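# Place the carton on the scale's weighing plate

## Task

Set the carton down on the scale's weighing plate with the same face on top as it had at the start, so that the plate is its only support. The task fails if the carton is left dangling at a tilt from a suction cup. Finish by releasing it and moving the arm away.

## Robot and tools

Robot: two arms, left_arm and right_arm. Each ends in a suction cup (a vacuum tool), not fingers. In the scene frame the left base sits at (-0.049, +0.580, +0.108) m with quat_wxyz (+1.000, 0, 0, -0.012), and the right base at (-0.015, -0.484, +0.108) m with (+1.000, 0, 0, +0.001). Up is +z for both bases.

Frames: the scene frame has its origin at table-top height midway between the nominal bases, +x out over the table, +z up, and left_arm on the +y side. Image sides do not match arm names. Every hand pose, velocity and target of an arm is in that arm's own base frame. The cup point is the centre of the cup rim, and the cup faces along the cup point's +z axis. About 3 cm behind the rim the tool body widens to roughly 9 cm sideways. Printed poses can be off by a few cm.

A row is 16 numbers covering both arms, even if only one moves: left x, y, z (m), qw, qx, qy, qz, suction, then the same 8 for the right arm. x, y, z and the quaternion (w first) are an absolute pose for the cup point in that arm's base frame, not an offset. Suction is the last value of each half, in [-1, 1]: above 0.01 is on, 0.01 or less is off. It holds its last value, so resend your previous suction number to keep it.

execute_actions(actions, cameras): actions is a list of actions. Each action is a list of up to 15 rows, and each row is one 1/30 s control step. A short list repeats its last row to fill 15 steps, so each action lasts 0.5 s. If any target lies more than 0.6 m from the cup point's position at that action's start, along any of the cup point's own axes, the action is refused for both arms. Orientation is clipped per step to within 32 degrees of the measured one. An action may fall short, so the arm goes to the result's Hand target line. To hold an orientation, repeat the same quaternion in every row. For an idle arm, repeat the full pose from the last result before it went idle. An empty list only returns the state. cameras chooses images: omitted, null or ["all"] gives all, [] gives none.

move(target, speed, blend, stop_force, zero, blocking, cameras): drives each cup point in a straight line from its Hand target to an absolute pose. target is one 16-number row or a list of up to 15 rows, with no 0.6 m limit. speed is m/s, 0.002 to 3.2, default 0.25; rotation is capped at twice that in rad/s. Give one value or one per target. blend (m, default 0) rounds corners in a list. stop_force (N, 4 to 120, shared by both arms) ends an arm's path when push against its motion exceeds that above its last zero. Do not trust it while the cup turns, and leave it out when backing off a contact. zero (only with stop_force, default true) re-zeroes moving arms first. blocking=false returns after about 0.5 s while the move runs, and cannot be combined with stop_force. Paths last at least 0.5 s and at most 10 s, and they do not avoid obstacles. Suction numbers of the first target are sent at the start; later ones are sent on arrival once arms rest. In a list with stop_force, keep suction equal in every row. The result adds a move: line showing done, off_target, moving, held or fault, plus limits=paced (pose clipped) or limits=held (steps withheld). Neither done nor off_target proves contact or no contact.

wait(seconds 0 to 10) lets time pass while arms hold their commands. stop brakes a running move. zoom_image(camera, region [x0, y0, x1, y1], at most 504 by 504 px) magnifies cam_head_left or cam_head_right. zero_wrist_force(arm) subtracts the current wrist reading. finished_scene(scene) ends the current scene, given as its number, and cannot be undone.

Result lines: Hand target, Tool commands, Joint positions and torques (positive toward larger joint angles, with offsets and noise), velocities (shown as within noise when still), Wrist force and Wrist torque along the end-effector's axes plus a peak line, suction_measured and part_present. After actions, some per-step cup positions are also listed. Cameras cam_head_left and cam_head_right (672x504) are fixed and calibrated in the scene frame.

Gripping: the 41 mm rim must sit flat on a smooth face with no edge, seam or hole under it. A sealed cup reads 0.83 or more on an airtight surface. part_present switches to 1 at 0.50 and back to 0 below 0.45. Under vacuum the cup shrinks, so the part rides up to 16 mm nearer the tool. To release, rest the part on its support, turn suction off, then retreat more than 22 mm. If the cup seals to the table, switch suction off.

Faults: contact torque at a joint limit (shoulder pan 303, shoulder lift 303, elbow 138, wrists 49.6 N m), or roughly 150 N (plus or minus 25) of external force, stops the arm for 10 s. Motors that reach 70 °C give a MOTOR HOT line; at 85 °C the brakes lock for 30 to 60 s or more. Stretched arms, held loads and pushing toward unreachable poses cause heating.

Avoid: drops, releasing a moving part, fast or hard contacts, targets pushed past firm contact, the two arms touching, paths passing close to an arm's own base, and anything leaving the table. Loose objects may get brief outside pushes.

Each tool is called after "Call:" as a command line: name --argument value for each argument, lists and objects as JSON in quotes; but a table of rows of numbers goes row by row, as --pt "numbers of a row", without its own name.

## Session

Call:
execute_actions --actions '[]'

Call:
zoom_image --camera "cam_head_left" --region '[250, 240, 460, 370]'

Call:
zoom_image --camera "cam_head_right" --region '[250, 240, 460, 370]'

Scene clock: 0.00 s.
left_arm: end_effector_position=(+0.0835, -0.1382, +0.0942) suction_measured=0.00 part_present=0 end_effector_quat_wxyz=(-0.262, +0.862, +0.433, +0.016) | right_arm: end_effector_position=(+0.7664, +0.2929, +0.2056) suction_measured=0.00 part_present=0 end_effector_quat_wxyz=(-0.037, +0.128, +0.959, +0.252)
Joint positions: left_arm=[-1.719 -2.181 2.744 -1.67 -1.841 3.698] | right_arm=[-0.016 -1.277 1.888 -2.164 -1.056 -2.898]
Joint velocities: within noise
Joint torques (N m): no reading
Wrist force (N): no reading
Wrist torque (N m): no reading
Wrist force, peak (N): no reading
Hand target: left_arm +0.0835, -0.1382, +0.0942; -0.262, +0.862, +0.433, +0.016 | right_arm +0.7664, +0.2929, +0.2056; -0.037, +0.128, +0.959, +0.252
Tool commands: left_gripper/suction=+0.0 right_gripper/suction=+0.0

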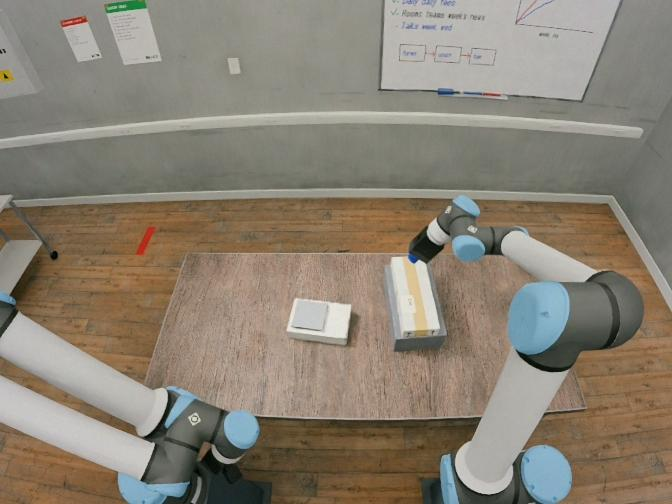

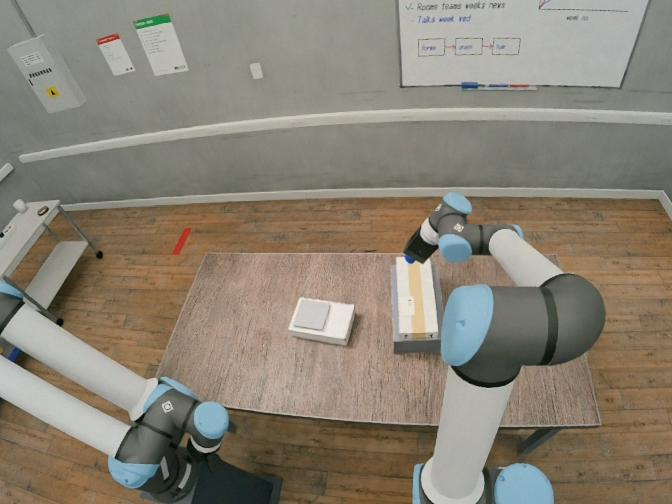

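Scaled by 2.400.

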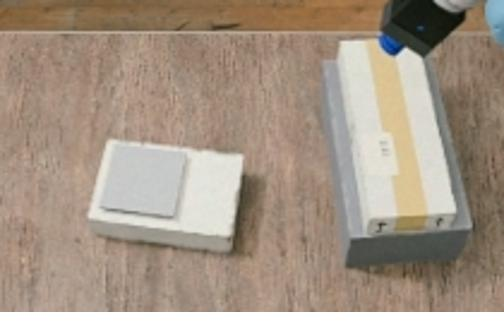

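Scaled by 2.400.

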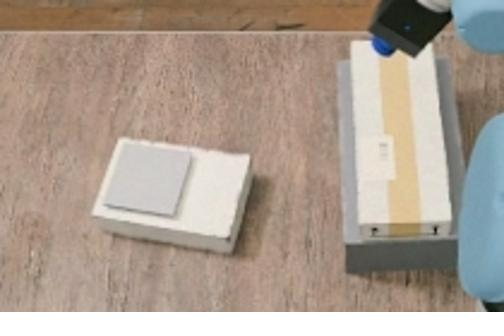

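Call:
zoom_image --camera "cam_head_left" --region '[380, 250, 450, 350]'

Call:
zoom_image --camera "cam_head_right" --region '[380, 250, 450, 350]'

Scaled by 5.040.

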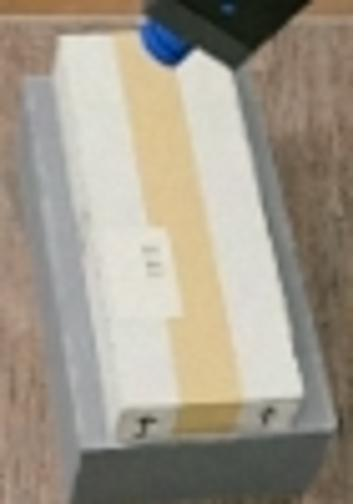

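Scaled by 5.040.

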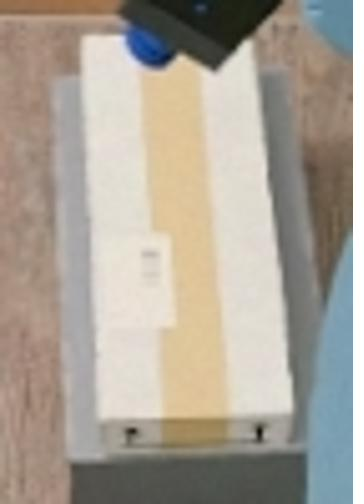

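Call:
move --pt "0.0835 -0.1382 0.0942 -0.262 0.862 0.433 0.016 0 0.70 0.265 0.17 0 0.132 0.991 0 0" --pt "0.0835 -0.1382 0.0942 -0.262 0.862 0.433 0.016 0 0.6615 0.2575 0.09 0 0.132 0.991 0 0" --blend 0.03 --speed '[0.25,0.15]'

Call:
zero_wrist_force --arm "right_arm"

Call:
zoom_image --camera "cam_head_left" --region '[380, 250, 450, 350]'

Call:
zoom_image --camera "cam_head_right" --region '[380, 250, 450, 350]'

Scene clock: 19.57 s.
left_arm: end_effector_position=(+0.0835, -0.1382, +0.0942) suction_measured=0.00 part_present=0 end_effector_quat_wxyz=(-0.262, +0.862, +0.433, +0.016) | right_arm: end_effector_position=(+0.6616, +0.2575, +0.0902) suction_measured=0.00 part_present=0 end_effector_quat_wxyz=(+0.000, +0.132, +0.991, +0.000)
Joint positions: left_arm=[-1.72 -2.182 2.745 -1.67 -1.841 3.696] | right_arm=[0.123 -1.286 2.091 -2.376 -1.571 -2.753]
Joint velocities: within noise
Joint torques (N m): left_arm=[-20.55 -5.03 -30.74 -1.29 2.25 -3.89] | right_arm=[-11.24 -41.35 -26.11 -7.65 -1.98 -3.46]
Wrist force (N): left_arm=[-0.3 -0.4 0.2] | right_arm=[-1.1 -1.3 0.4]
Wrist torque (N m): left_arm=[-0.05 0.05 0.00] | right_arm=[-0.12 0.08 0.12]
Wrist force, peak (N): left_arm=[-0.3 -0.5 0.5] | right_arm=[-1.3 -1.6 -0.9]
Hand target: left_arm +0.0835, -0.1382, +0.0942; -0.262, +0.862, +0.433, +0.016 | right_arm +0.6615, +0.2575, +0.0900; +0.000, +0.132, +0.991, +0.000
Off the commanded pose: left_arm 0.000 m, 0 deg | right_arm 0.000 m, 0 deg.
move: done

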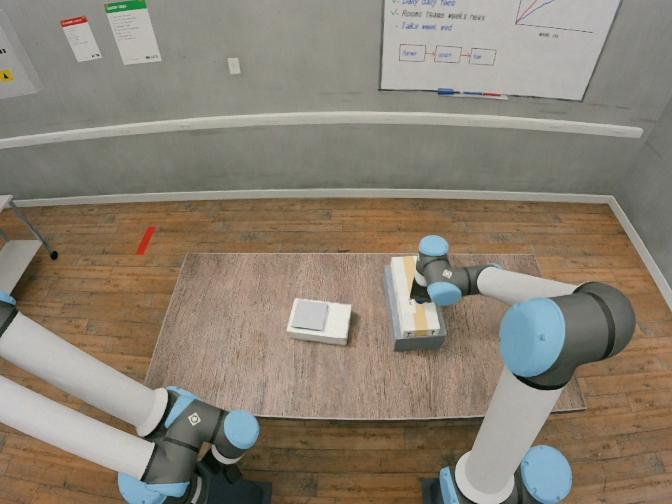

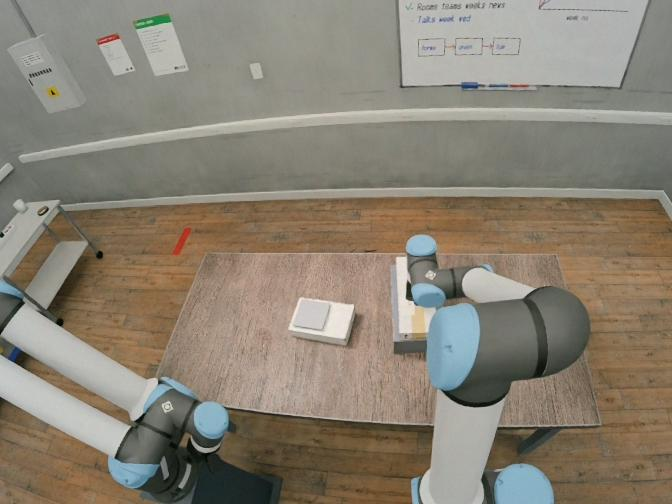

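Wrist force sensor zeroed.

Scaled by 5.040.

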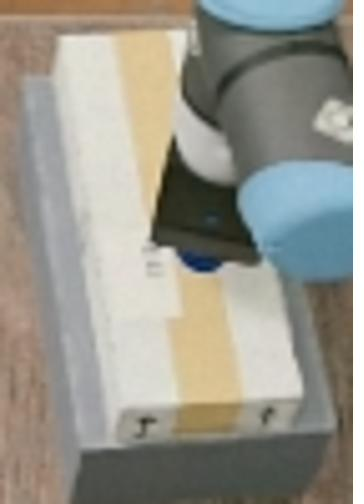

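Scaled by 5.040.

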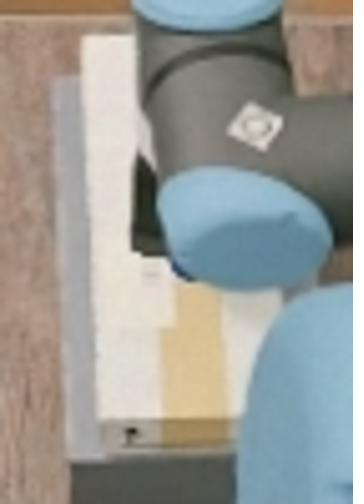

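Call:
move --pt "0.0835 -0.1382 0.0942 -0.262 0.862 0.433 0.016 0 0.6615 0.2575 0.068 0 0.132 0.991 0 1" --pt "0.0835 -0.1382 0.0942 -0.262 0.862 0.433 0.016 0 0.6615 0.2575 0.03 0 0.132 0.991 0 1" --speed '[0.05,0.012]' --stop_force 8 --cameras '[]'

Scene clock: 25.50 s.
left_arm: end_effector_position=(+0.0835, -0.1382, +0.0942) suction_measured=0.00 part_present=0 end_effector_quat_wxyz=(-0.262, +0.862, +0.433, +0.016) | right_arm: end_effector_position=(+0.6615, +0.2575, +0.0389) suction_measured=0.96 part_present=1 end_effector_quat_wxyz=(+0.000, +0.132, +0.991, +0.000)
Joint positions: left_arm=[-1.72 -2.182 2.745 -1.67 -1.841 3.696] | right_arm=[0.123 -1.213 2.117 -2.475 -1.571 -2.753]
Joint velocities: within noise
Joint torques (N m): left_arm=[-19.46 -5.02 -35.51 -2.01 1.71 -3.85] | right_arm=[2.92 -81.84 -34.45 -0.96 -1.7 1.34]
Wrist force (N, zeroed by zero_wrist_force on right_arm): left_arm=[-0.1 -0.4 0.2] | right_arm=[2.0 0.2 -3.3]
Wrist torque (N m, zeroed by zero_wrist_force on right_arm): left_arm=[-0.06 0.01 0.00] | right_arm=[0.01 -0.08 -0.06]
Wrist force, peak (N, zeroed by zero_wrist_force on right_arm): left_arm=[-0.4 -0.7 0.1] | right_arm=[11.7 -4.7 -28.3]
Hand target: left_arm +0.0835, -0.1382, +0.0942; -0.262, +0.862, +0.433, +0.016 | right_arm +0.6615, +0.2575, +0.0389; +0.000, +0.132, +0.991, +0.000
Off the commanded pose: left_arm 0.000 m, 0 deg | right_arm 0.009 m, 0 deg.
move: contact (right_arm); path passed 1 of 2 targets
No camera images: "cameras" was empty.

Tiny lift to read the moment.

Call:
move --target '[0.0835,-0.1382,0.0942,-0.262,0.862,0.433,0.016,0,0.6615,0.2575,0.0425,0,0.132,0.991,0,1]' --speed 0.03 --cameras '[]'

Scene clock: 27.40 s.
left_arm: end_effector_position=(+0.0835, -0.1382, +0.0942) suction_measured=0.00 part_present=0 end_effector_quat_wxyz=(-0.262, +0.862, +0.433, +0.016) | right_arm: end_effector_position=(+0.6615, +0.2575, +0.0422) suction_measured=0.96 part_present=1 end_effector_quat_wxyz=(+0.000, +0.132, +0.991, +0.000)
Joint positions: left_arm=[-1.72 -2.182 2.745 -1.67 -1.841 3.696] | right_arm=[0.123 -1.218 2.115 -2.468 -1.571 -2.753]
Joint velocities: within noise
Joint torques (N m): left_arm=[-18.72 -4 -37.23 -2.26 1.83 -3.82] | right_arm=[3.56 -88.72 -37.86 -0.9 -1.44 1.68]
Wrist force (N, zeroed by zero_wrist_force on right_arm): left_arm=[0.0 -0.2 0.2] | right_arm=[-2.8 0.8 7.1]
Wrist torque (N m, zeroed by zero_wrist_force on right_arm): left_arm=[-0.03 0.00 0.00] | right_arm=[0.05 0.15 -0.06]
Wrist force, peak (N, zeroed by zero_wrist_force on right_arm): left_arm=[0.1 -0.6 0.5] | right_arm=[-2.6 1.0 7.6]
Hand target: left_arm +0.0835, -0.1382, +0.0942; -0.262, +0.862, +0.433, +0.016 | right_arm +0.6615, +0.2575, +0.0425; +0.000, +0.132, +0.991, +0.000
Off the commanded pose: left_arm 0.000 m, 0 deg | right_arm 0.000 m, 0 deg.
move: done
No camera images: "cameras" was empty.

Call:
move --target '[0.0835,-0.1382,0.0942,-0.262,0.862,0.433,0.016,0,0.6615,0.2575,0.0475,0,0.132,0.991,0,1]' --speed 0.03 --cameras '[]'

Scene clock: 30.20 s.
left_arm: end_effector_position=(+0.0835, -0.1382, +0.0942) suction_measured=0.00 part_present=0 end_effector_quat_wxyz=(-0.262, +0.862, +0.433, +0.016) | right_arm: end_effector_position=(+0.6615, +0.2575, +0.0473) suction_measured=0.96 part_present=1 end_effector_quat_wxyz=(+0.000, +0.132, +0.991, +0.000)
Joint positions: left_arm=[-1.72 -2.182 2.745 -1.67 -1.841 3.696] | right_arm=[0.123 -1.225 2.113 -2.459 -1.571 -2.753]
Joint velocities: within noise
Joint torques (N m): left_arm=[-17.46 -3.93 -39.24 -2.58 1.67 -3.82] | right_arm=[5.64 -89.72 -39.03 -0.81 -0.66 1.63]
Wrist force (N, zeroed by zero_wrist_force on right_arm): left_arm=[0.0 -0.2 0.3] | right_arm=[-2.7 0.9 7.9]
Wrist torque (N m, zeroed by zero_wrist_force on right_arm): left_arm=[-0.03 0.00 0.00] | right_arm=[0.07 0.18 -0.05]
Wrist force, peak (N, zeroed by zero_wrist_force on right_arm): left_arm=[-0.4 -0.5 0.1] | right_arm=[-4.0 1.2 7.4]
Hand target: left_arm +0.0835, -0.1382, +0.0942; -0.262, +0.862, +0.433, +0.016 | right_arm +0.6615, +0.2575, +0.0475; +0.000, +0.132, +0.991, +0.000
Off the commanded pose: left_arm 0.000 m, 0 deg | right_arm 0.000 m, 0 deg.
move: done
No camera images: "cameras" was empty.

Call:
wait --seconds 0

Call:
zoom_image --camera "cam_head_left" --region '[380, 250, 450, 350]'

Scene clock: 32.10 s.
left_arm: end_effector_position=(+0.0835, -0.1382, +0.0942) suction_measured=0.00 part_present=0 end_effector_quat_wxyz=(-0.262, +0.862, +0.433, +0.016) | right_arm: end_effector_position=(+0.6615, +0.2575, +0.0475) suction_measured=0.96 part_present=1 end_effector_quat_wxyz=(+0.000, +0.132, +0.991, +0.000)
Joint positions: left_arm=[-1.72 -2.182 2.745 -1.67 -1.841 3.696] | right_arm=[0.123 -1.225 2.113 -2.458 -1.571 -2.753]
Joint velocities: within noise
Joint torques (N m): left_arm=[-16.73 -3.33 -40.8 -2.82 1.43 -3.84] | right_arm=[3.58 -87.67 -34.95 -1.39 -0.16 1.63]
Wrist force (N, zeroed by zero_wrist_force on right_arm): left_arm=[-0.1 -0.2 0.1] | right_arm=[-3.2 1.1 7.6]
Wrist torque (N m, zeroed by zero_wrist_force on right_arm): left_arm=[-0.03 0.02 0.00] | right_arm=[0.10 0.24 -0.05]
Wrist force, peak (N, zeroed by zero_wrist_force on right_arm): left_arm=[0.1 -0.6 0.2] | right_arm=[-2.8 0.7 7.9]
Hand target: left_arm +0.0835, -0.1382, +0.0942; -0.262, +0.862, +0.433, +0.016 | right_arm +0.6615, +0.2575, +0.0475; +0.000, +0.132, +0.991, +0.000
Tool commands: left_gripper/suction=+0.0 right_gripper/suction=+1.0
Off the commanded pose: left_arm 0.000 m, 0 deg | right_arm 0.000 m, 0 deg.

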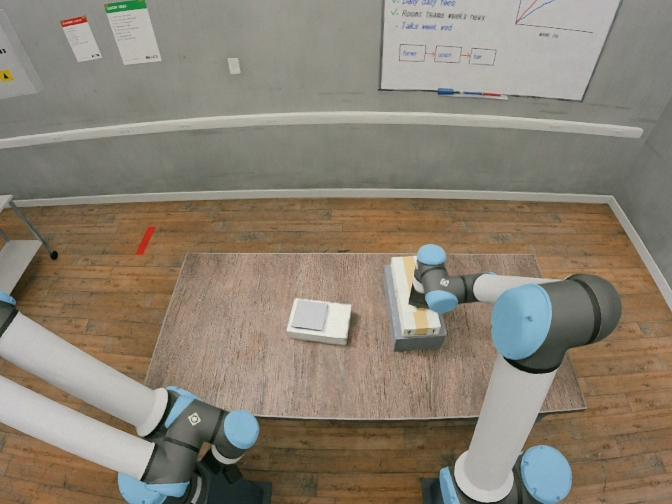

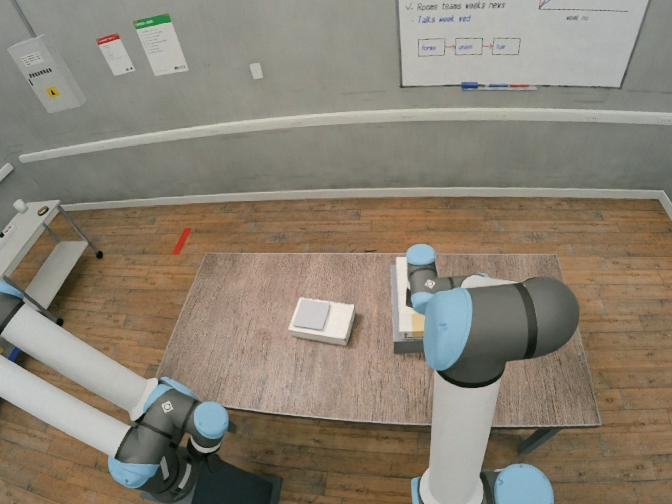

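Scaled by 5.040.

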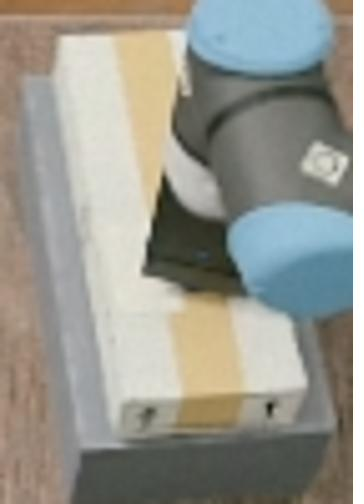

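Call:
move --pt "0.0835 -0.1382 0.0942 -0.262 0.862 0.433 0.016 0 0.6615 0.2575 0.039 0 0.132 0.991 0 1" --pt "0.0835 -0.1382 0.0942 -0.262 0.862 0.433 0.016 0 0.6615 0.2575 0.0395 0 0.132 0.991 0 0" --speed 0.03 --cameras '[]'

Call:
wait --seconds 0.6 --cameras '[]'

Call:
move --pt "0.0835 -0.1382 0.0942 -0.262 0.862 0.433 0.016 0 0.6615 0.2575 0.083 0 0.132 0.991 0 0" --pt "0.0835 -0.1382 0.0942 -0.262 0.862 0.433 0.016 0 0.7265 0.267 0.083 0 0.132 0.991 0 0" --speed '[0.06,0.12]'

Call:
zero_wrist_force --arm "right_arm"

Call:
zoom_image --camera "cam_head_left" --region '[380, 250, 450, 350]'

Scene clock: 44.60 s.
left_arm: end_effector_position=(+0.0835, -0.1382, +0.0942) suction_measured=0.00 part_present=0 end_effector_quat_wxyz=(-0.262, +0.862, +0.433, +0.016) | right_arm: end_effector_position=(+0.6616, +0.2575, +0.0396) suction_measured=0.00 part_present=0 end_effector_quat_wxyz=(+0.000, +0.132, +0.991, +0.000)
Joint positions: left_arm=[-1.72 -2.182 2.745 -1.67 -1.841 3.696] | right_arm=[0.123 -1.214 2.116 -2.474 -1.571 -2.753]
Joint velocities: within noise
Joint torques (N m): left_arm=[-16.65 -3.29 -41.5 -3.34 1.25 -3.65] | right_arm=[2.25 -27.67 -20.81 -4.2 0.48 1.22]
Wrist force (N, zeroed by zero_wrist_force on right_arm): left_arm=[0.0 -0.3 0.0] | right_arm=[5.5 -2.1 -22.1]
Wrist torque (N m, zeroed by zero_wrist_force on right_arm): left_arm=[-0.05 0.00 0.00] | right_arm=[-0.03 -0.19 -0.05]
Wrist force, peak (N, zeroed by zero_wrist_force on right_arm): left_arm=[-0.1 -0.7 0.2] | right_arm=[5.5 -2.1 -22.1]
Hand target: left_arm +0.0835, -0.1382, +0.0942; -0.262, +0.862, +0.433, +0.016 | right_arm +0.6615, +0.2575, +0.0395; +0.000, +0.132, +0.991, +0.000
Off the commanded pose: left_arm 0.000 m, 0 deg | right_arm 0.000 m, 0 deg.
move: done
No camera images: "cameras" was empty.

Scene clock: 45.20 s.
left_arm: end_effector_position=(+0.0835, -0.1382, +0.0942) suction_measured=0.00 part_present=0 end_effector_quat_wxyz=(-0.262, +0.862, +0.433, +0.016) | right_arm: end_effector_position=(+0.6615, +0.2575, +0.0395) suction_measured=0.00 part_present=0 end_effector_quat_wxyz=(+0.000, +0.132, +0.991, +0.000)
Joint positions: left_arm=[-1.72 -2.182 2.745 -1.67 -1.841 3.696] | right_arm=[0.123 -1.214 2.116 -2.474 -1.571 -2.753]
Joint velocities: within noise
Joint torques (N m): left_arm=[-15.62 -2.93 -41.75 -3.24 1.22 -3.68] | right_arm=[2.31 -30.1 -17.14 -1.56 0.48 1.07]
Wrist force (N, zeroed by zero_wrist_force on right_arm): left_arm=[0.0 -0.4 0.0] | right_arm=[5.2 -2.0 -22.1]
Wrist torque (N m, zeroed by zero_wrist_force on right_arm): left_arm=[-0.07 0.00 0.00] | right_arm=[-0.03 -0.19 -0.05]
Wrist force, peak (N, zeroed by zero_wrist_force on right_arm): left_arm=[-0.1 -0.6 0.2] | right_arm=[5.2 -2.4 -22.7]
Hand target: left_arm +0.0835, -0.1382, +0.0942; -0.262, +0.862, +0.433, +0.016 | right_arm +0.6615, +0.2575, +0.0395; +0.000, +0.132, +0.991, +0.000
Tool commands: left_gripper/suction=+0.0 right_gripper/suction=+0.0
Off the commanded pose: left_arm 0.000 m, 0 deg | right_arm 0.000 m, 0 deg.
wait: 0.60 s; at rest by 0.17 s
No camera images: "cameras" was empty.

Scene clock: 47.17 s.
left_arm: end_effector_position=(+0.0835, -0.1382, +0.0942) suction_measured=0.00 part_present=0 end_effector_quat_wxyz=(-0.262, +0.862, +0.433, +0.016) | right_arm: end_effector_position=(+0.7263, +0.2670, +0.0830) suction_measured=0.00 part_present=0 end_effector_quat_wxyz=(+0.000, +0.132, +0.991, +0.000)
Joint positions: left_arm=[-1.72 -2.182 2.745 -1.67 -1.841 3.696] | right_arm=[0.125 -1.192 1.969 -2.347 -1.571 -2.752]
Joint velocities: within noise
Joint torques (N m): left_arm=[-15.25 -4.97 -41.72 -3.4 1.29 -3.53] | right_arm=[7.17 -49.62 -40.16 -0.7 -1.46 4.34]
Wrist force (N, zeroed by zero_wrist_force on right_arm): left_arm=[-0.3 -0.6 0.2] | right_arm=[-0.1 -0.5 -0.7]
Wrist torque (N m, zeroed by zero_wrist_force on right_arm): left_arm=[-0.09 0.04 0.00] | right_arm=[-0.03 0.00 -0.01]
Wrist force, peak (N, zeroed by zero_wrist_force on right_arm): left_arm=[-0.3 -0.7 0.0] | right_arm=[4.7 -1.7 -22.0]
Hand target: left_arm +0.0835, -0.1382, +0.0942; -0.262, +0.862, +0.433, +0.016 | right_arm +0.7265, +0.2670, +0.0830; +0.000, +0.132, +0.991, +0.000
Off the commanded pose: left_arm 0.000 m, 0 deg | right_arm 0.000 m, 0 deg.
move: done

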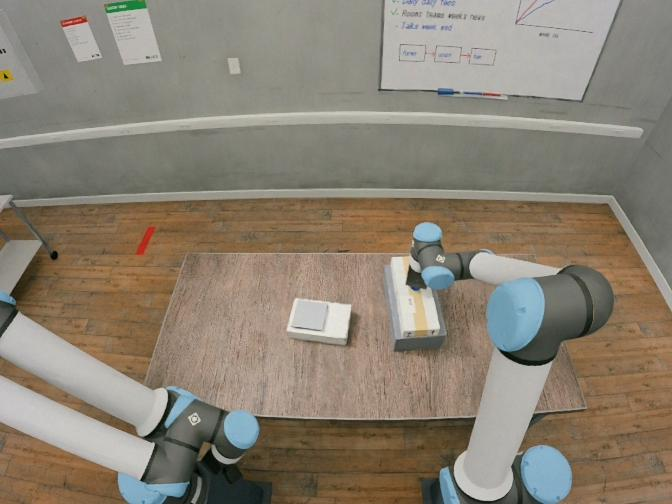

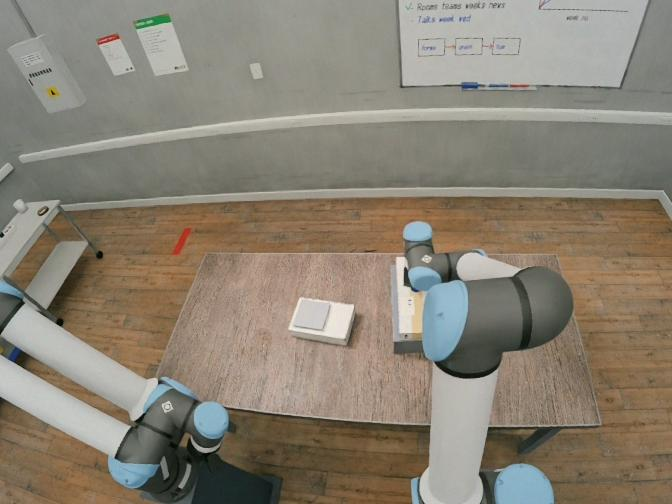

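Wrist force sensor zeroed.

Scaled by 5.040.

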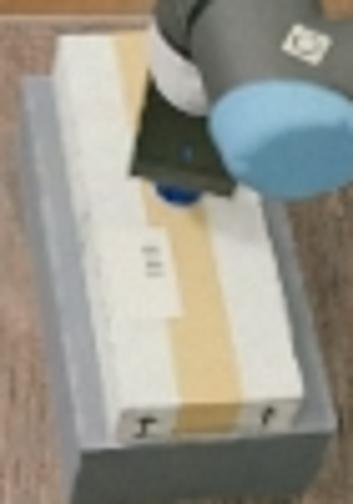

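Call:
move --pt "0.0835 -0.1382 0.0942 -0.262 0.862 0.433 0.016 0 0.7265 0.267 0.065 0 0.132 0.991 0 1" --pt "0.0835 -0.1382 0.0942 -0.262 0.862 0.433 0.016 0 0.7265 0.267 0.03 0 0.132 0.991 0 1" --speed '[0.06,0.012]' --stop_force 8 --cameras '[]'

Call:
move --target '[0.0835,-0.1382,0.0942,-0.262,0.862,0.433,0.016,0,0.7265,0.267,0.0455,0,0.132,0.991,0,1]' --speed 0.03

Call:
zoom_image --camera "cam_head_left" --region '[380, 250, 450, 350]'

Scene clock: 54.77 s.
left_arm: end_effector_position=(+0.0835, -0.1382, +0.0942) suction_measured=0.00 part_present=0 end_effector_quat_wxyz=(-0.262, +0.862, +0.433, +0.016) | right_arm: end_effector_position=(+0.7265, +0.2670, +0.0389) suction_measured=0.98 part_present=1 end_effector_quat_wxyz=(+0.000, +0.132, +0.991, +0.000)
Joint positions: left_arm=[-1.72 -2.182 2.745 -1.67 -1.841 3.696] | right_arm=[0.125 -1.135 1.989 -2.424 -1.571 -2.752]
Joint velocities: within noise
Joint torques (N m): left_arm=[-13.25 -2.67 -41.44 -3.21 0.76 -3.54] | right_arm=[3.27 -89.01 -36.43 -1.06 -1.3 3.66]
Wrist force (N, zeroed by zero_wrist_force on right_arm): left_arm=[-0.3 -0.2 0.1] | right_arm=[2.7 0.4 -3.6]
Wrist torque (N m, zeroed by zero_wrist_force on right_arm): left_arm=[-0.04 0.05 0.00] | right_arm=[0.03 -0.13 0.04]
Wrist force, peak (N, zeroed by zero_wrist_force on right_arm): left_arm=[0.5 -0.7 0.0] | right_arm=[12.7 -4.8 -25.4]
Hand target: left_arm +0.0835, -0.1382, +0.0942; -0.262, +0.862, +0.433, +0.016 | right_arm +0.7265, +0.2670, +0.0389; +0.000, +0.132, +0.991, +0.000
Off the commanded pose: left_arm 0.000 m, 0 deg | right_arm 0.009 m, 0 deg.
move: contact (right_arm); path passed 1 of 2 targets
No camera images: "cameras" was empty.

Scene clock: 55.57 s.
left_arm: end_effector_position=(+0.0835, -0.1382, +0.0942) suction_measured=0.00 part_present=0 end_effector_quat_wxyz=(-0.262, +0.862, +0.433, +0.016) | right_arm: end_effector_position=(+0.7265, +0.2670, +0.0453) suction_measured=0.98 part_present=1 end_effector_quat_wxyz=(+0.000, +0.132, +0.991, +0.000)
Joint positions: left_arm=[-1.72 -2.182 2.745 -1.67 -1.841 3.696] | right_arm=[0.125 -1.144 1.986 -2.413 -1.571 -2.752]
Joint velocities: within noise
Joint torques (N m): left_arm=[-12.84 -2.03 -41.34 -3.57 0.73 -3.52] | right_arm=[3.53 -100.37 -42.2 -1.06 -0.99 3.72]
Wrist force (N, zeroed by zero_wrist_force on right_arm): left_arm=[0.0 -0.1 0.1] | right_arm=[-2.5 1.2 9.8]
Wrist torque (N m, zeroed by zero_wrist_force on right_arm): left_arm=[-0.02 0.01 0.00] | right_arm=[0.11 0.15 0.03]
Wrist force, peak (N, zeroed by zero_wrist_force on right_arm): left_arm=[-0.4 -0.5 0.3] | right_arm=[-2.5 1.1 10.0]
Hand target: left_arm +0.0835, -0.1382, +0.0942; -0.262, +0.862, +0.433, +0.016 | right_arm +0.7265, +0.2670, +0.0455; +0.000, +0.132, +0.991, +0.000
Off the commanded pose: left_arm 0.000 m, 0 deg | right_arm 0.000 m, 0 deg.
move: done

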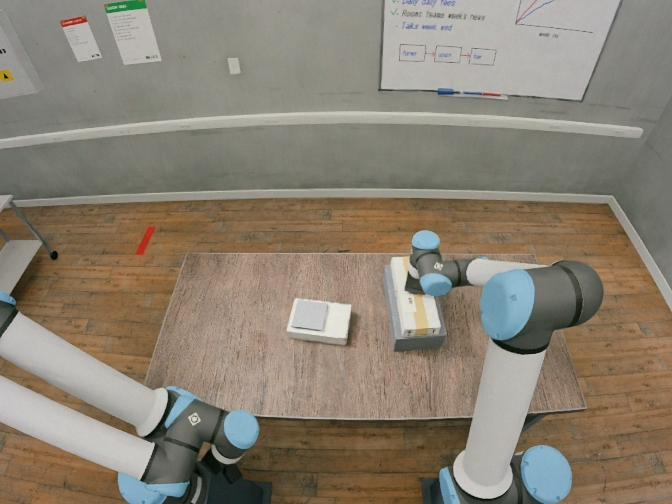

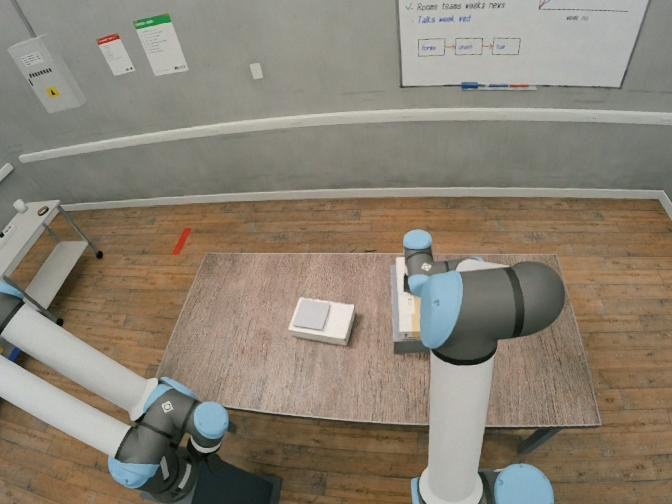

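Scaled by 5.040.

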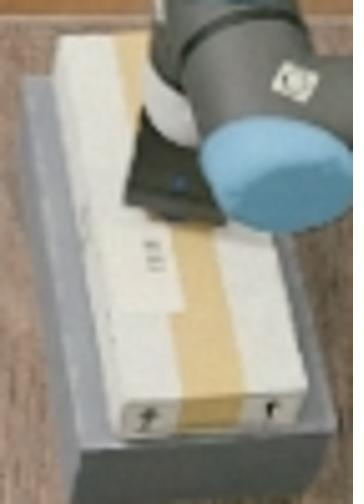

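Call:
move --pt "0.0835 -0.1382 0.0942 -0.262 0.862 0.433 0.016 0 0.7265 0.267 0.039 0 0.132 0.991 0 1" --pt "0.0835 -0.1382 0.0942 -0.262 0.862 0.433 0.016 0 0.7265 0.267 0.0395 0 0.132 0.991 0 0" --speed 0.03 --cameras '[]'

Call:
move --pt "0.0835 -0.1382 0.0942 -0.262 0.862 0.433 0.016 0 0.7265 0.267 0.083 0 0.132 0.991 0 0" --pt "0.0835 -0.1382 0.0942 -0.262 0.862 0.433 0.016 0 0.793 0.271 0.083 0 0.132 0.991 0 0" --speed '[0.06,0.12]'

Call:
zero_wrist_force --arm "right_arm"

Call:
zoom_image --camera "cam_head_left" --region '[380, 250, 450, 350]'

Call:
move --pt "0.0835 -0.1382 0.0942 -0.262 0.862 0.433 0.016 0 0.793 0.271 0.065 0 0.132 0.991 0 1" --pt "0.0835 -0.1382 0.0942 -0.262 0.862 0.433 0.016 0 0.793 0.271 0.03 0 0.132 0.991 0 1" --speed '[0.06,0.012]' --stop_force 8 --cameras '[]'

Call:
move --target '[0.0835,-0.1382,0.0942,-0.262,0.862,0.433,0.016,0,0.793,0.271,0.0455,0,0.132,0.991,0,1]' --speed 0.03

Call:
zoom_image --camera "cam_head_left" --region '[380, 250, 450, 350]'

Scene clock: 64.67 s.
left_arm: end_effector_position=(+0.0835, -0.1382, +0.0942) suction_measured=0.00 part_present=0 end_effector_quat_wxyz=(-0.262, +0.862, +0.433, +0.016) | right_arm: end_effector_position=(+0.7266, +0.2670, +0.0396) suction_measured=0.00 part_present=0 end_effector_quat_wxyz=(+0.000, +0.132, +0.991, +0.000)
Joint positions: left_arm=[-1.72 -2.182 2.745 -1.67 -1.841 3.696] | right_arm=[0.125 -1.136 1.988 -2.423 -1.571 -2.752]
Joint velocities: within noise
Joint torques (N m): left_arm=[-12.16 -2.45 -41.68 -3.25 0.62 -3.75] | right_arm=[2.92 -36.78 -22.81 -4.4 0.71 3.93]
Wrist force (N, zeroed by zero_wrist_force on right_arm): left_arm=[-0.1 -0.2 0.0] | right_arm=[6.6 -1.8 -21.8]
Wrist torque (N m, zeroed by zero_wrist_force on right_arm): left_arm=[-0.04 0.02 0.00] | right_arm=[-0.01 -0.26 0.03]
Wrist force, peak (N, zeroed by zero_wrist_force on right_arm): left_arm=[-0.4 -0.7 0.0] | right_arm=[6.2 -2.1 -22.1]
Hand target: left_arm +0.0835, -0.1382, +0.0942; -0.262, +0.862, +0.433, +0.016 | right_arm +0.7265, +0.2670, +0.0395; +0.000, +0.132, +0.991, +0.000
Off the commanded pose: left_arm 0.000 m, 0 deg | right_arm 0.000 m, 0 deg.
move: done
No camera images: "cameras" was empty.

Scene clock: 66.63 s.
left_arm: end_effector_position=(+0.0835, -0.1382, +0.0942) suction_measured=0.00 part_present=0 end_effector_quat_wxyz=(-0.262, +0.862, +0.433, +0.016) | right_arm: end_effector_position=(+0.7928, +0.2710, +0.0830) suction_measured=0.00 part_present=0 end_effector_quat_wxyz=(+0.000, +0.132, +0.991, +0.000)
Joint positions: left_arm=[-1.72 -2.182 2.745 -1.67 -1.841 3.696] | right_arm=[0.12 -1.11 1.837 -2.298 -1.571 -2.757]
Joint velocities: within noise
Joint torques (N m): left_arm=[-10.51 -2.03 -41.61 -3.44 0.38 -3.45] | right_arm=[-10.69 -60.14 -41.88 -0.25 -1.42 -3.6]
Wrist force (N, zeroed by zero_wrist_force on right_arm): left_arm=[-0.4 -0.6 0.2] | right_arm=[0.6 0.7 0.5]
Wrist torque (N m, zeroed by zero_wrist_force on right_arm): left_arm=[-0.09 0.06 0.00] | right_arm=[0.07 -0.08 0.03]
Wrist force, peak (N, zeroed by zero_wrist_force on right_arm): left_arm=[-0.5 -0.6 -0.2] | right_arm=[6.9 -1.7 -21.9]
Hand target: left_arm +0.0835, -0.1382, +0.0942; -0.262, +0.862, +0.433, +0.016 | right_arm +0.7930, +0.2710, +0.0830; +0.000, +0.132, +0.991, +0.000
Off the commanded pose: left_arm 0.000 m, 0 deg | right_arm 0.000 m, 0 deg.
move: done

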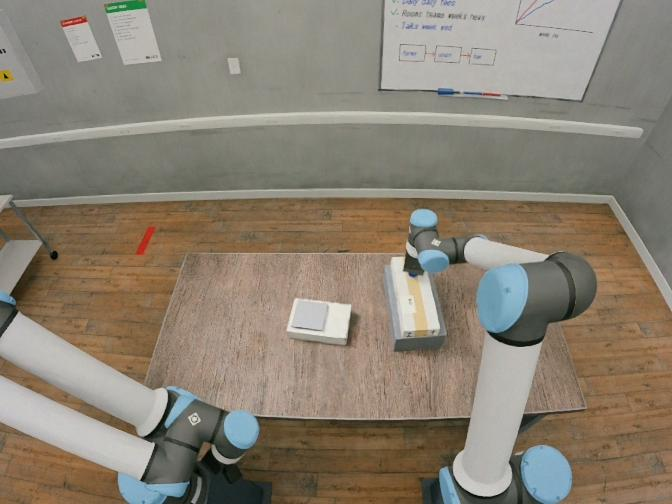

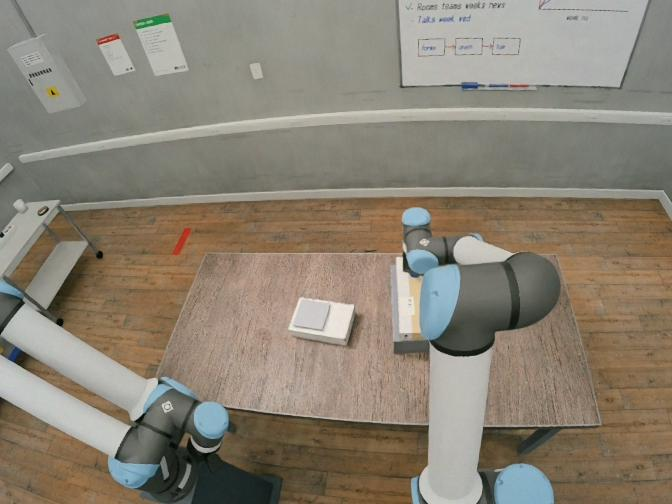

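Wrist force sensor zeroed.

Scaled by 5.040.

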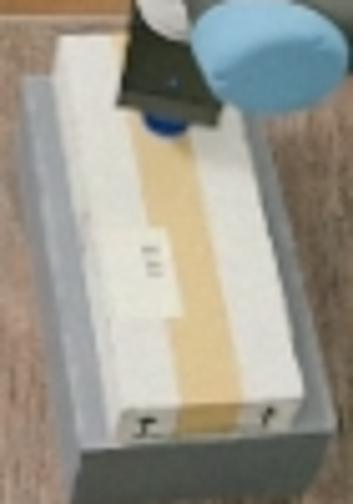

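Scene clock: 70.53 s.
left_arm: end_effector_position=(+0.0835, -0.1382, +0.0942) suction_measured=0.00 part_present=0 end_effector_quat_wxyz=(-0.262, +0.862, +0.433, +0.016) | right_arm: end_effector_position=(+0.7930, +0.2710, +0.0390) suction_measured=0.98 part_present=1 end_effector_quat_wxyz=(+0.000, +0.132, +0.991, +0.000)
Joint positions: left_arm=[-1.72 -2.182 2.745 -1.67 -1.841 3.696] | right_arm=[0.12 -1.058 1.855 -2.368 -1.571 -2.757]
Joint velocities: within noise
Joint torques (N m): left_arm=[-10.73 -1.8 -42.09 -3.37 0.15 -3.45] | right_arm=[-1.01 -93.99 -38.12 -1.42 -1.63 -1.1]
Wrist force (N, zeroed by zero_wrist_force on right_arm): left_arm=[-0.2 -0.3 0.1] | right_arm=[3.9 -1.6 -7.0]
Wrist torque (N m, zeroed by zero_wrist_force on right_arm): left_arm=[-0.05 0.03 0.00] | right_arm=[-0.03 -0.04 -0.02]
Wrist force, peak (N, zeroed by zero_wrist_force on right_arm): left_arm=[0.0 -0.6 0.4] | right_arm=[13.6 -6.4 -26.5]
Hand target: left_arm +0.0835, -0.1382, +0.0942; -0.262, +0.862, +0.433, +0.016 | right_arm +0.7930, +0.2710, +0.0390; +0.000, +0.132, +0.991, +0.000
Off the commanded pose: left_arm 0.000 m, 0 deg | right_arm 0.009 m, 0 deg.
move: contact (right_arm); path passed 1 of 2 targets
No camera images: "cameras" was empty.

Scene clock: 71.30 s.
left_arm: end_effector_position=(+0.0835, -0.1382, +0.0942) suction_measured=0.00 part_present=0 end_effector_quat_wxyz=(-0.262, +0.862, +0.433, +0.016) | right_arm: end_effector_position=(+0.7930, +0.2710, +0.0452) suction_measured=0.98 part_present=1 end_effector_quat_wxyz=(+0.000, +0.132, +0.991, +0.000)
Joint positions: left_arm=[-1.72 -2.182 2.745 -1.67 -1.841 3.696] | right_arm=[0.12 -1.065 1.853 -2.358 -1.571 -2.757]
Joint velocities: within noise
Joint torques (N m): left_arm=[-10.29 -0.83 -41.54 -3.48 0.1 -3.44] | right_arm=[1.5 -112 -46.74 -2.18 -1.62 -0.34]
Wrist force (N, zeroed by zero_wrist_force on right_arm): left_arm=[-0.2 -0.4 -0.2] | right_arm=[-1.3 0.0 14.1]
Wrist torque (N m, zeroed by zero_wrist_force on right_arm): left_arm=[-0.06 0.03 0.00] | right_arm=[-0.02 0.10 -0.09]
Wrist force, peak (N, zeroed by zero_wrist_force on right_arm): left_arm=[-0.5 -0.5 -0.2] | right_arm=[-1.8 -0.2 14.2]
Hand target: left_arm +0.0835, -0.1382, +0.0942; -0.262, +0.862, +0.433, +0.016 | right_arm +0.7930, +0.2710, +0.0455; +0.000, +0.132, +0.991, +0.000
Off the commanded pose: left_arm 0.000 m, 0 deg | right_arm 0.000 m, 0 deg.
move: done

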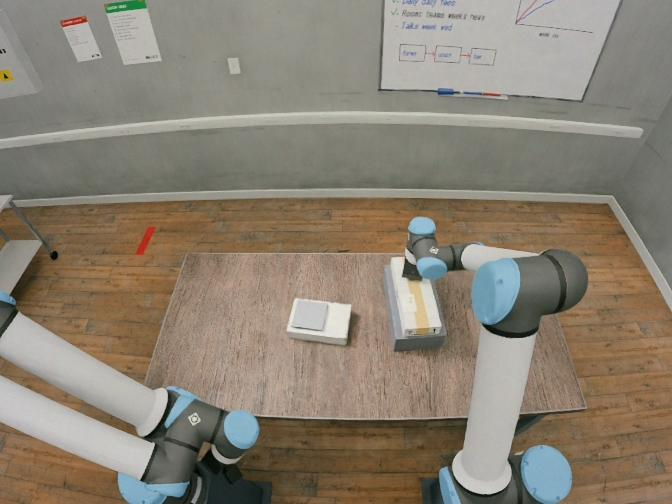

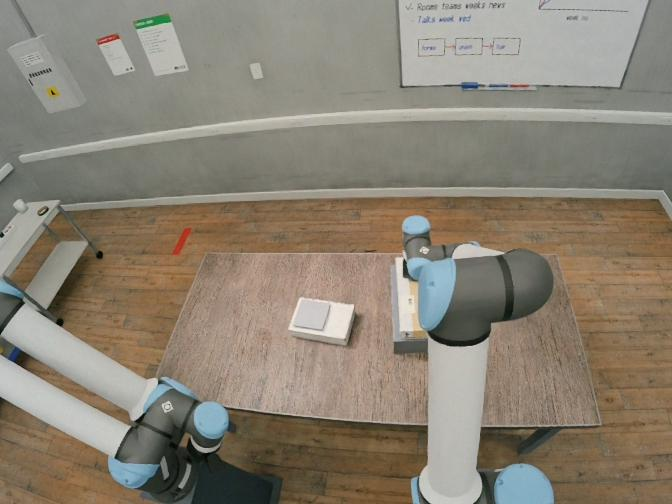

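Scaled by 5.040.

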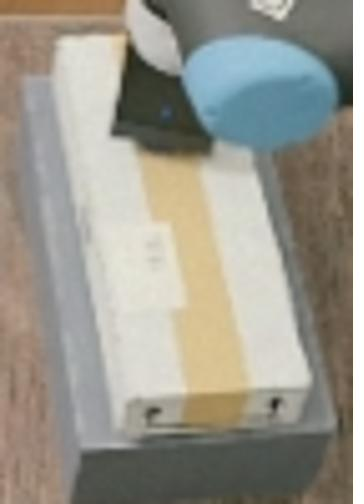

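Call:
move --target '[0.0835,-0.1382,0.0942,-0.262,0.862,0.433,0.016,0,0.793,0.271,0.0485,0,0.132,0.991,0,1]' --speed 0.03

Call:
zoom_image --camera "cam_head_left" --region '[380, 250, 450, 350]'

Scene clock: 74.60 s.
left_arm: end_effector_position=(+0.0835, -0.1382, +0.0942) suction_measured=0.00 part_present=0 end_effector_quat_wxyz=(-0.262, +0.862, +0.433, +0.016) | right_arm: end_effector_position=(+0.7930, +0.2710, +0.0483) suction_measured=0.98 part_present=1 end_effector_quat_wxyz=(+0.000, +0.132, +0.991, +0.000)
Joint positions: left_arm=[-1.72 -2.182 2.745 -1.67 -1.841 3.696] | right_arm=[0.12 -1.069 1.852 -2.354 -1.571 -2.757]
Joint velocities: within noise
Joint torques (N m): left_arm=[-9.93 -0.76 -41.61 -3.33 -0.04 -3.41] | right_arm=[4.98 -112.86 -47.46 -1.97 -1.52 1.69]
Wrist force (N, zeroed by zero_wrist_force on right_arm): left_arm=[-0.3 -0.5 -0.1] | right_arm=[-1.6 -0.2 14.5]
Wrist torque (N m, zeroed by zero_wrist_force on right_arm): left_arm=[-0.07 0.05 0.00] | right_arm=[-0.04 0.17 -0.08]
Wrist force, peak (N, zeroed by zero_wrist_force on right_arm): left_arm=[-0.4 -0.7 0.2] | right_arm=[-1.5 0.1 14.9]
Hand target: left_arm +0.0835, -0.1382, +0.0942; -0.262, +0.862, +0.433, +0.016 | right_arm +0.7930, +0.2710, +0.0485; +0.000, +0.132, +0.991, +0.000
Off the commanded pose: left_arm 0.000 m, 0 deg | right_arm 0.000 m, 0 deg.
move: done

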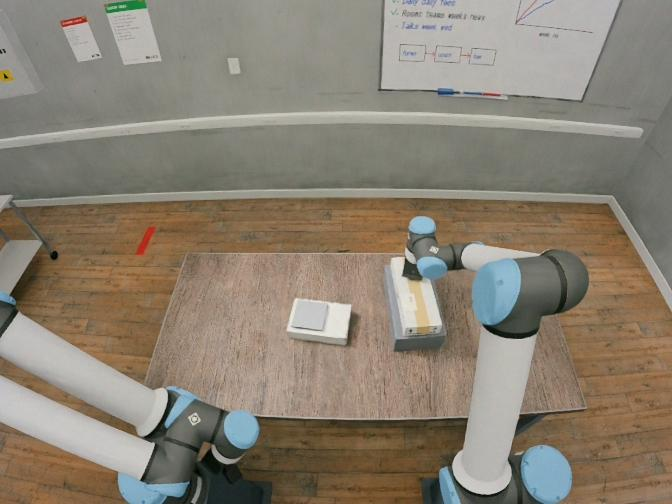

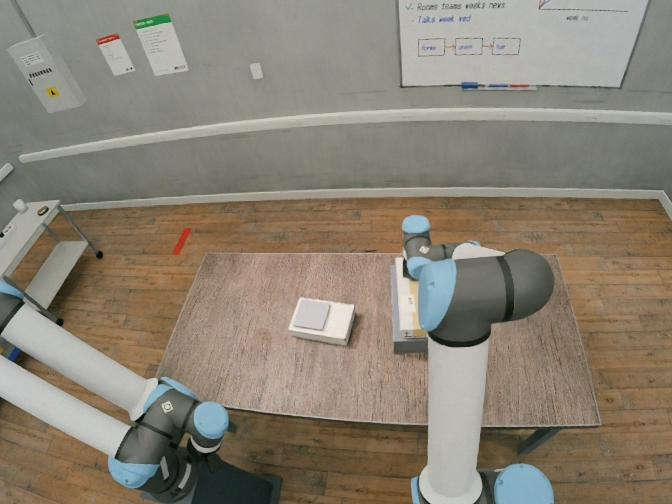

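Scaled by 5.040.

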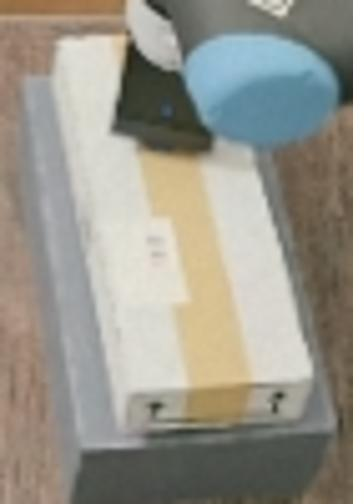

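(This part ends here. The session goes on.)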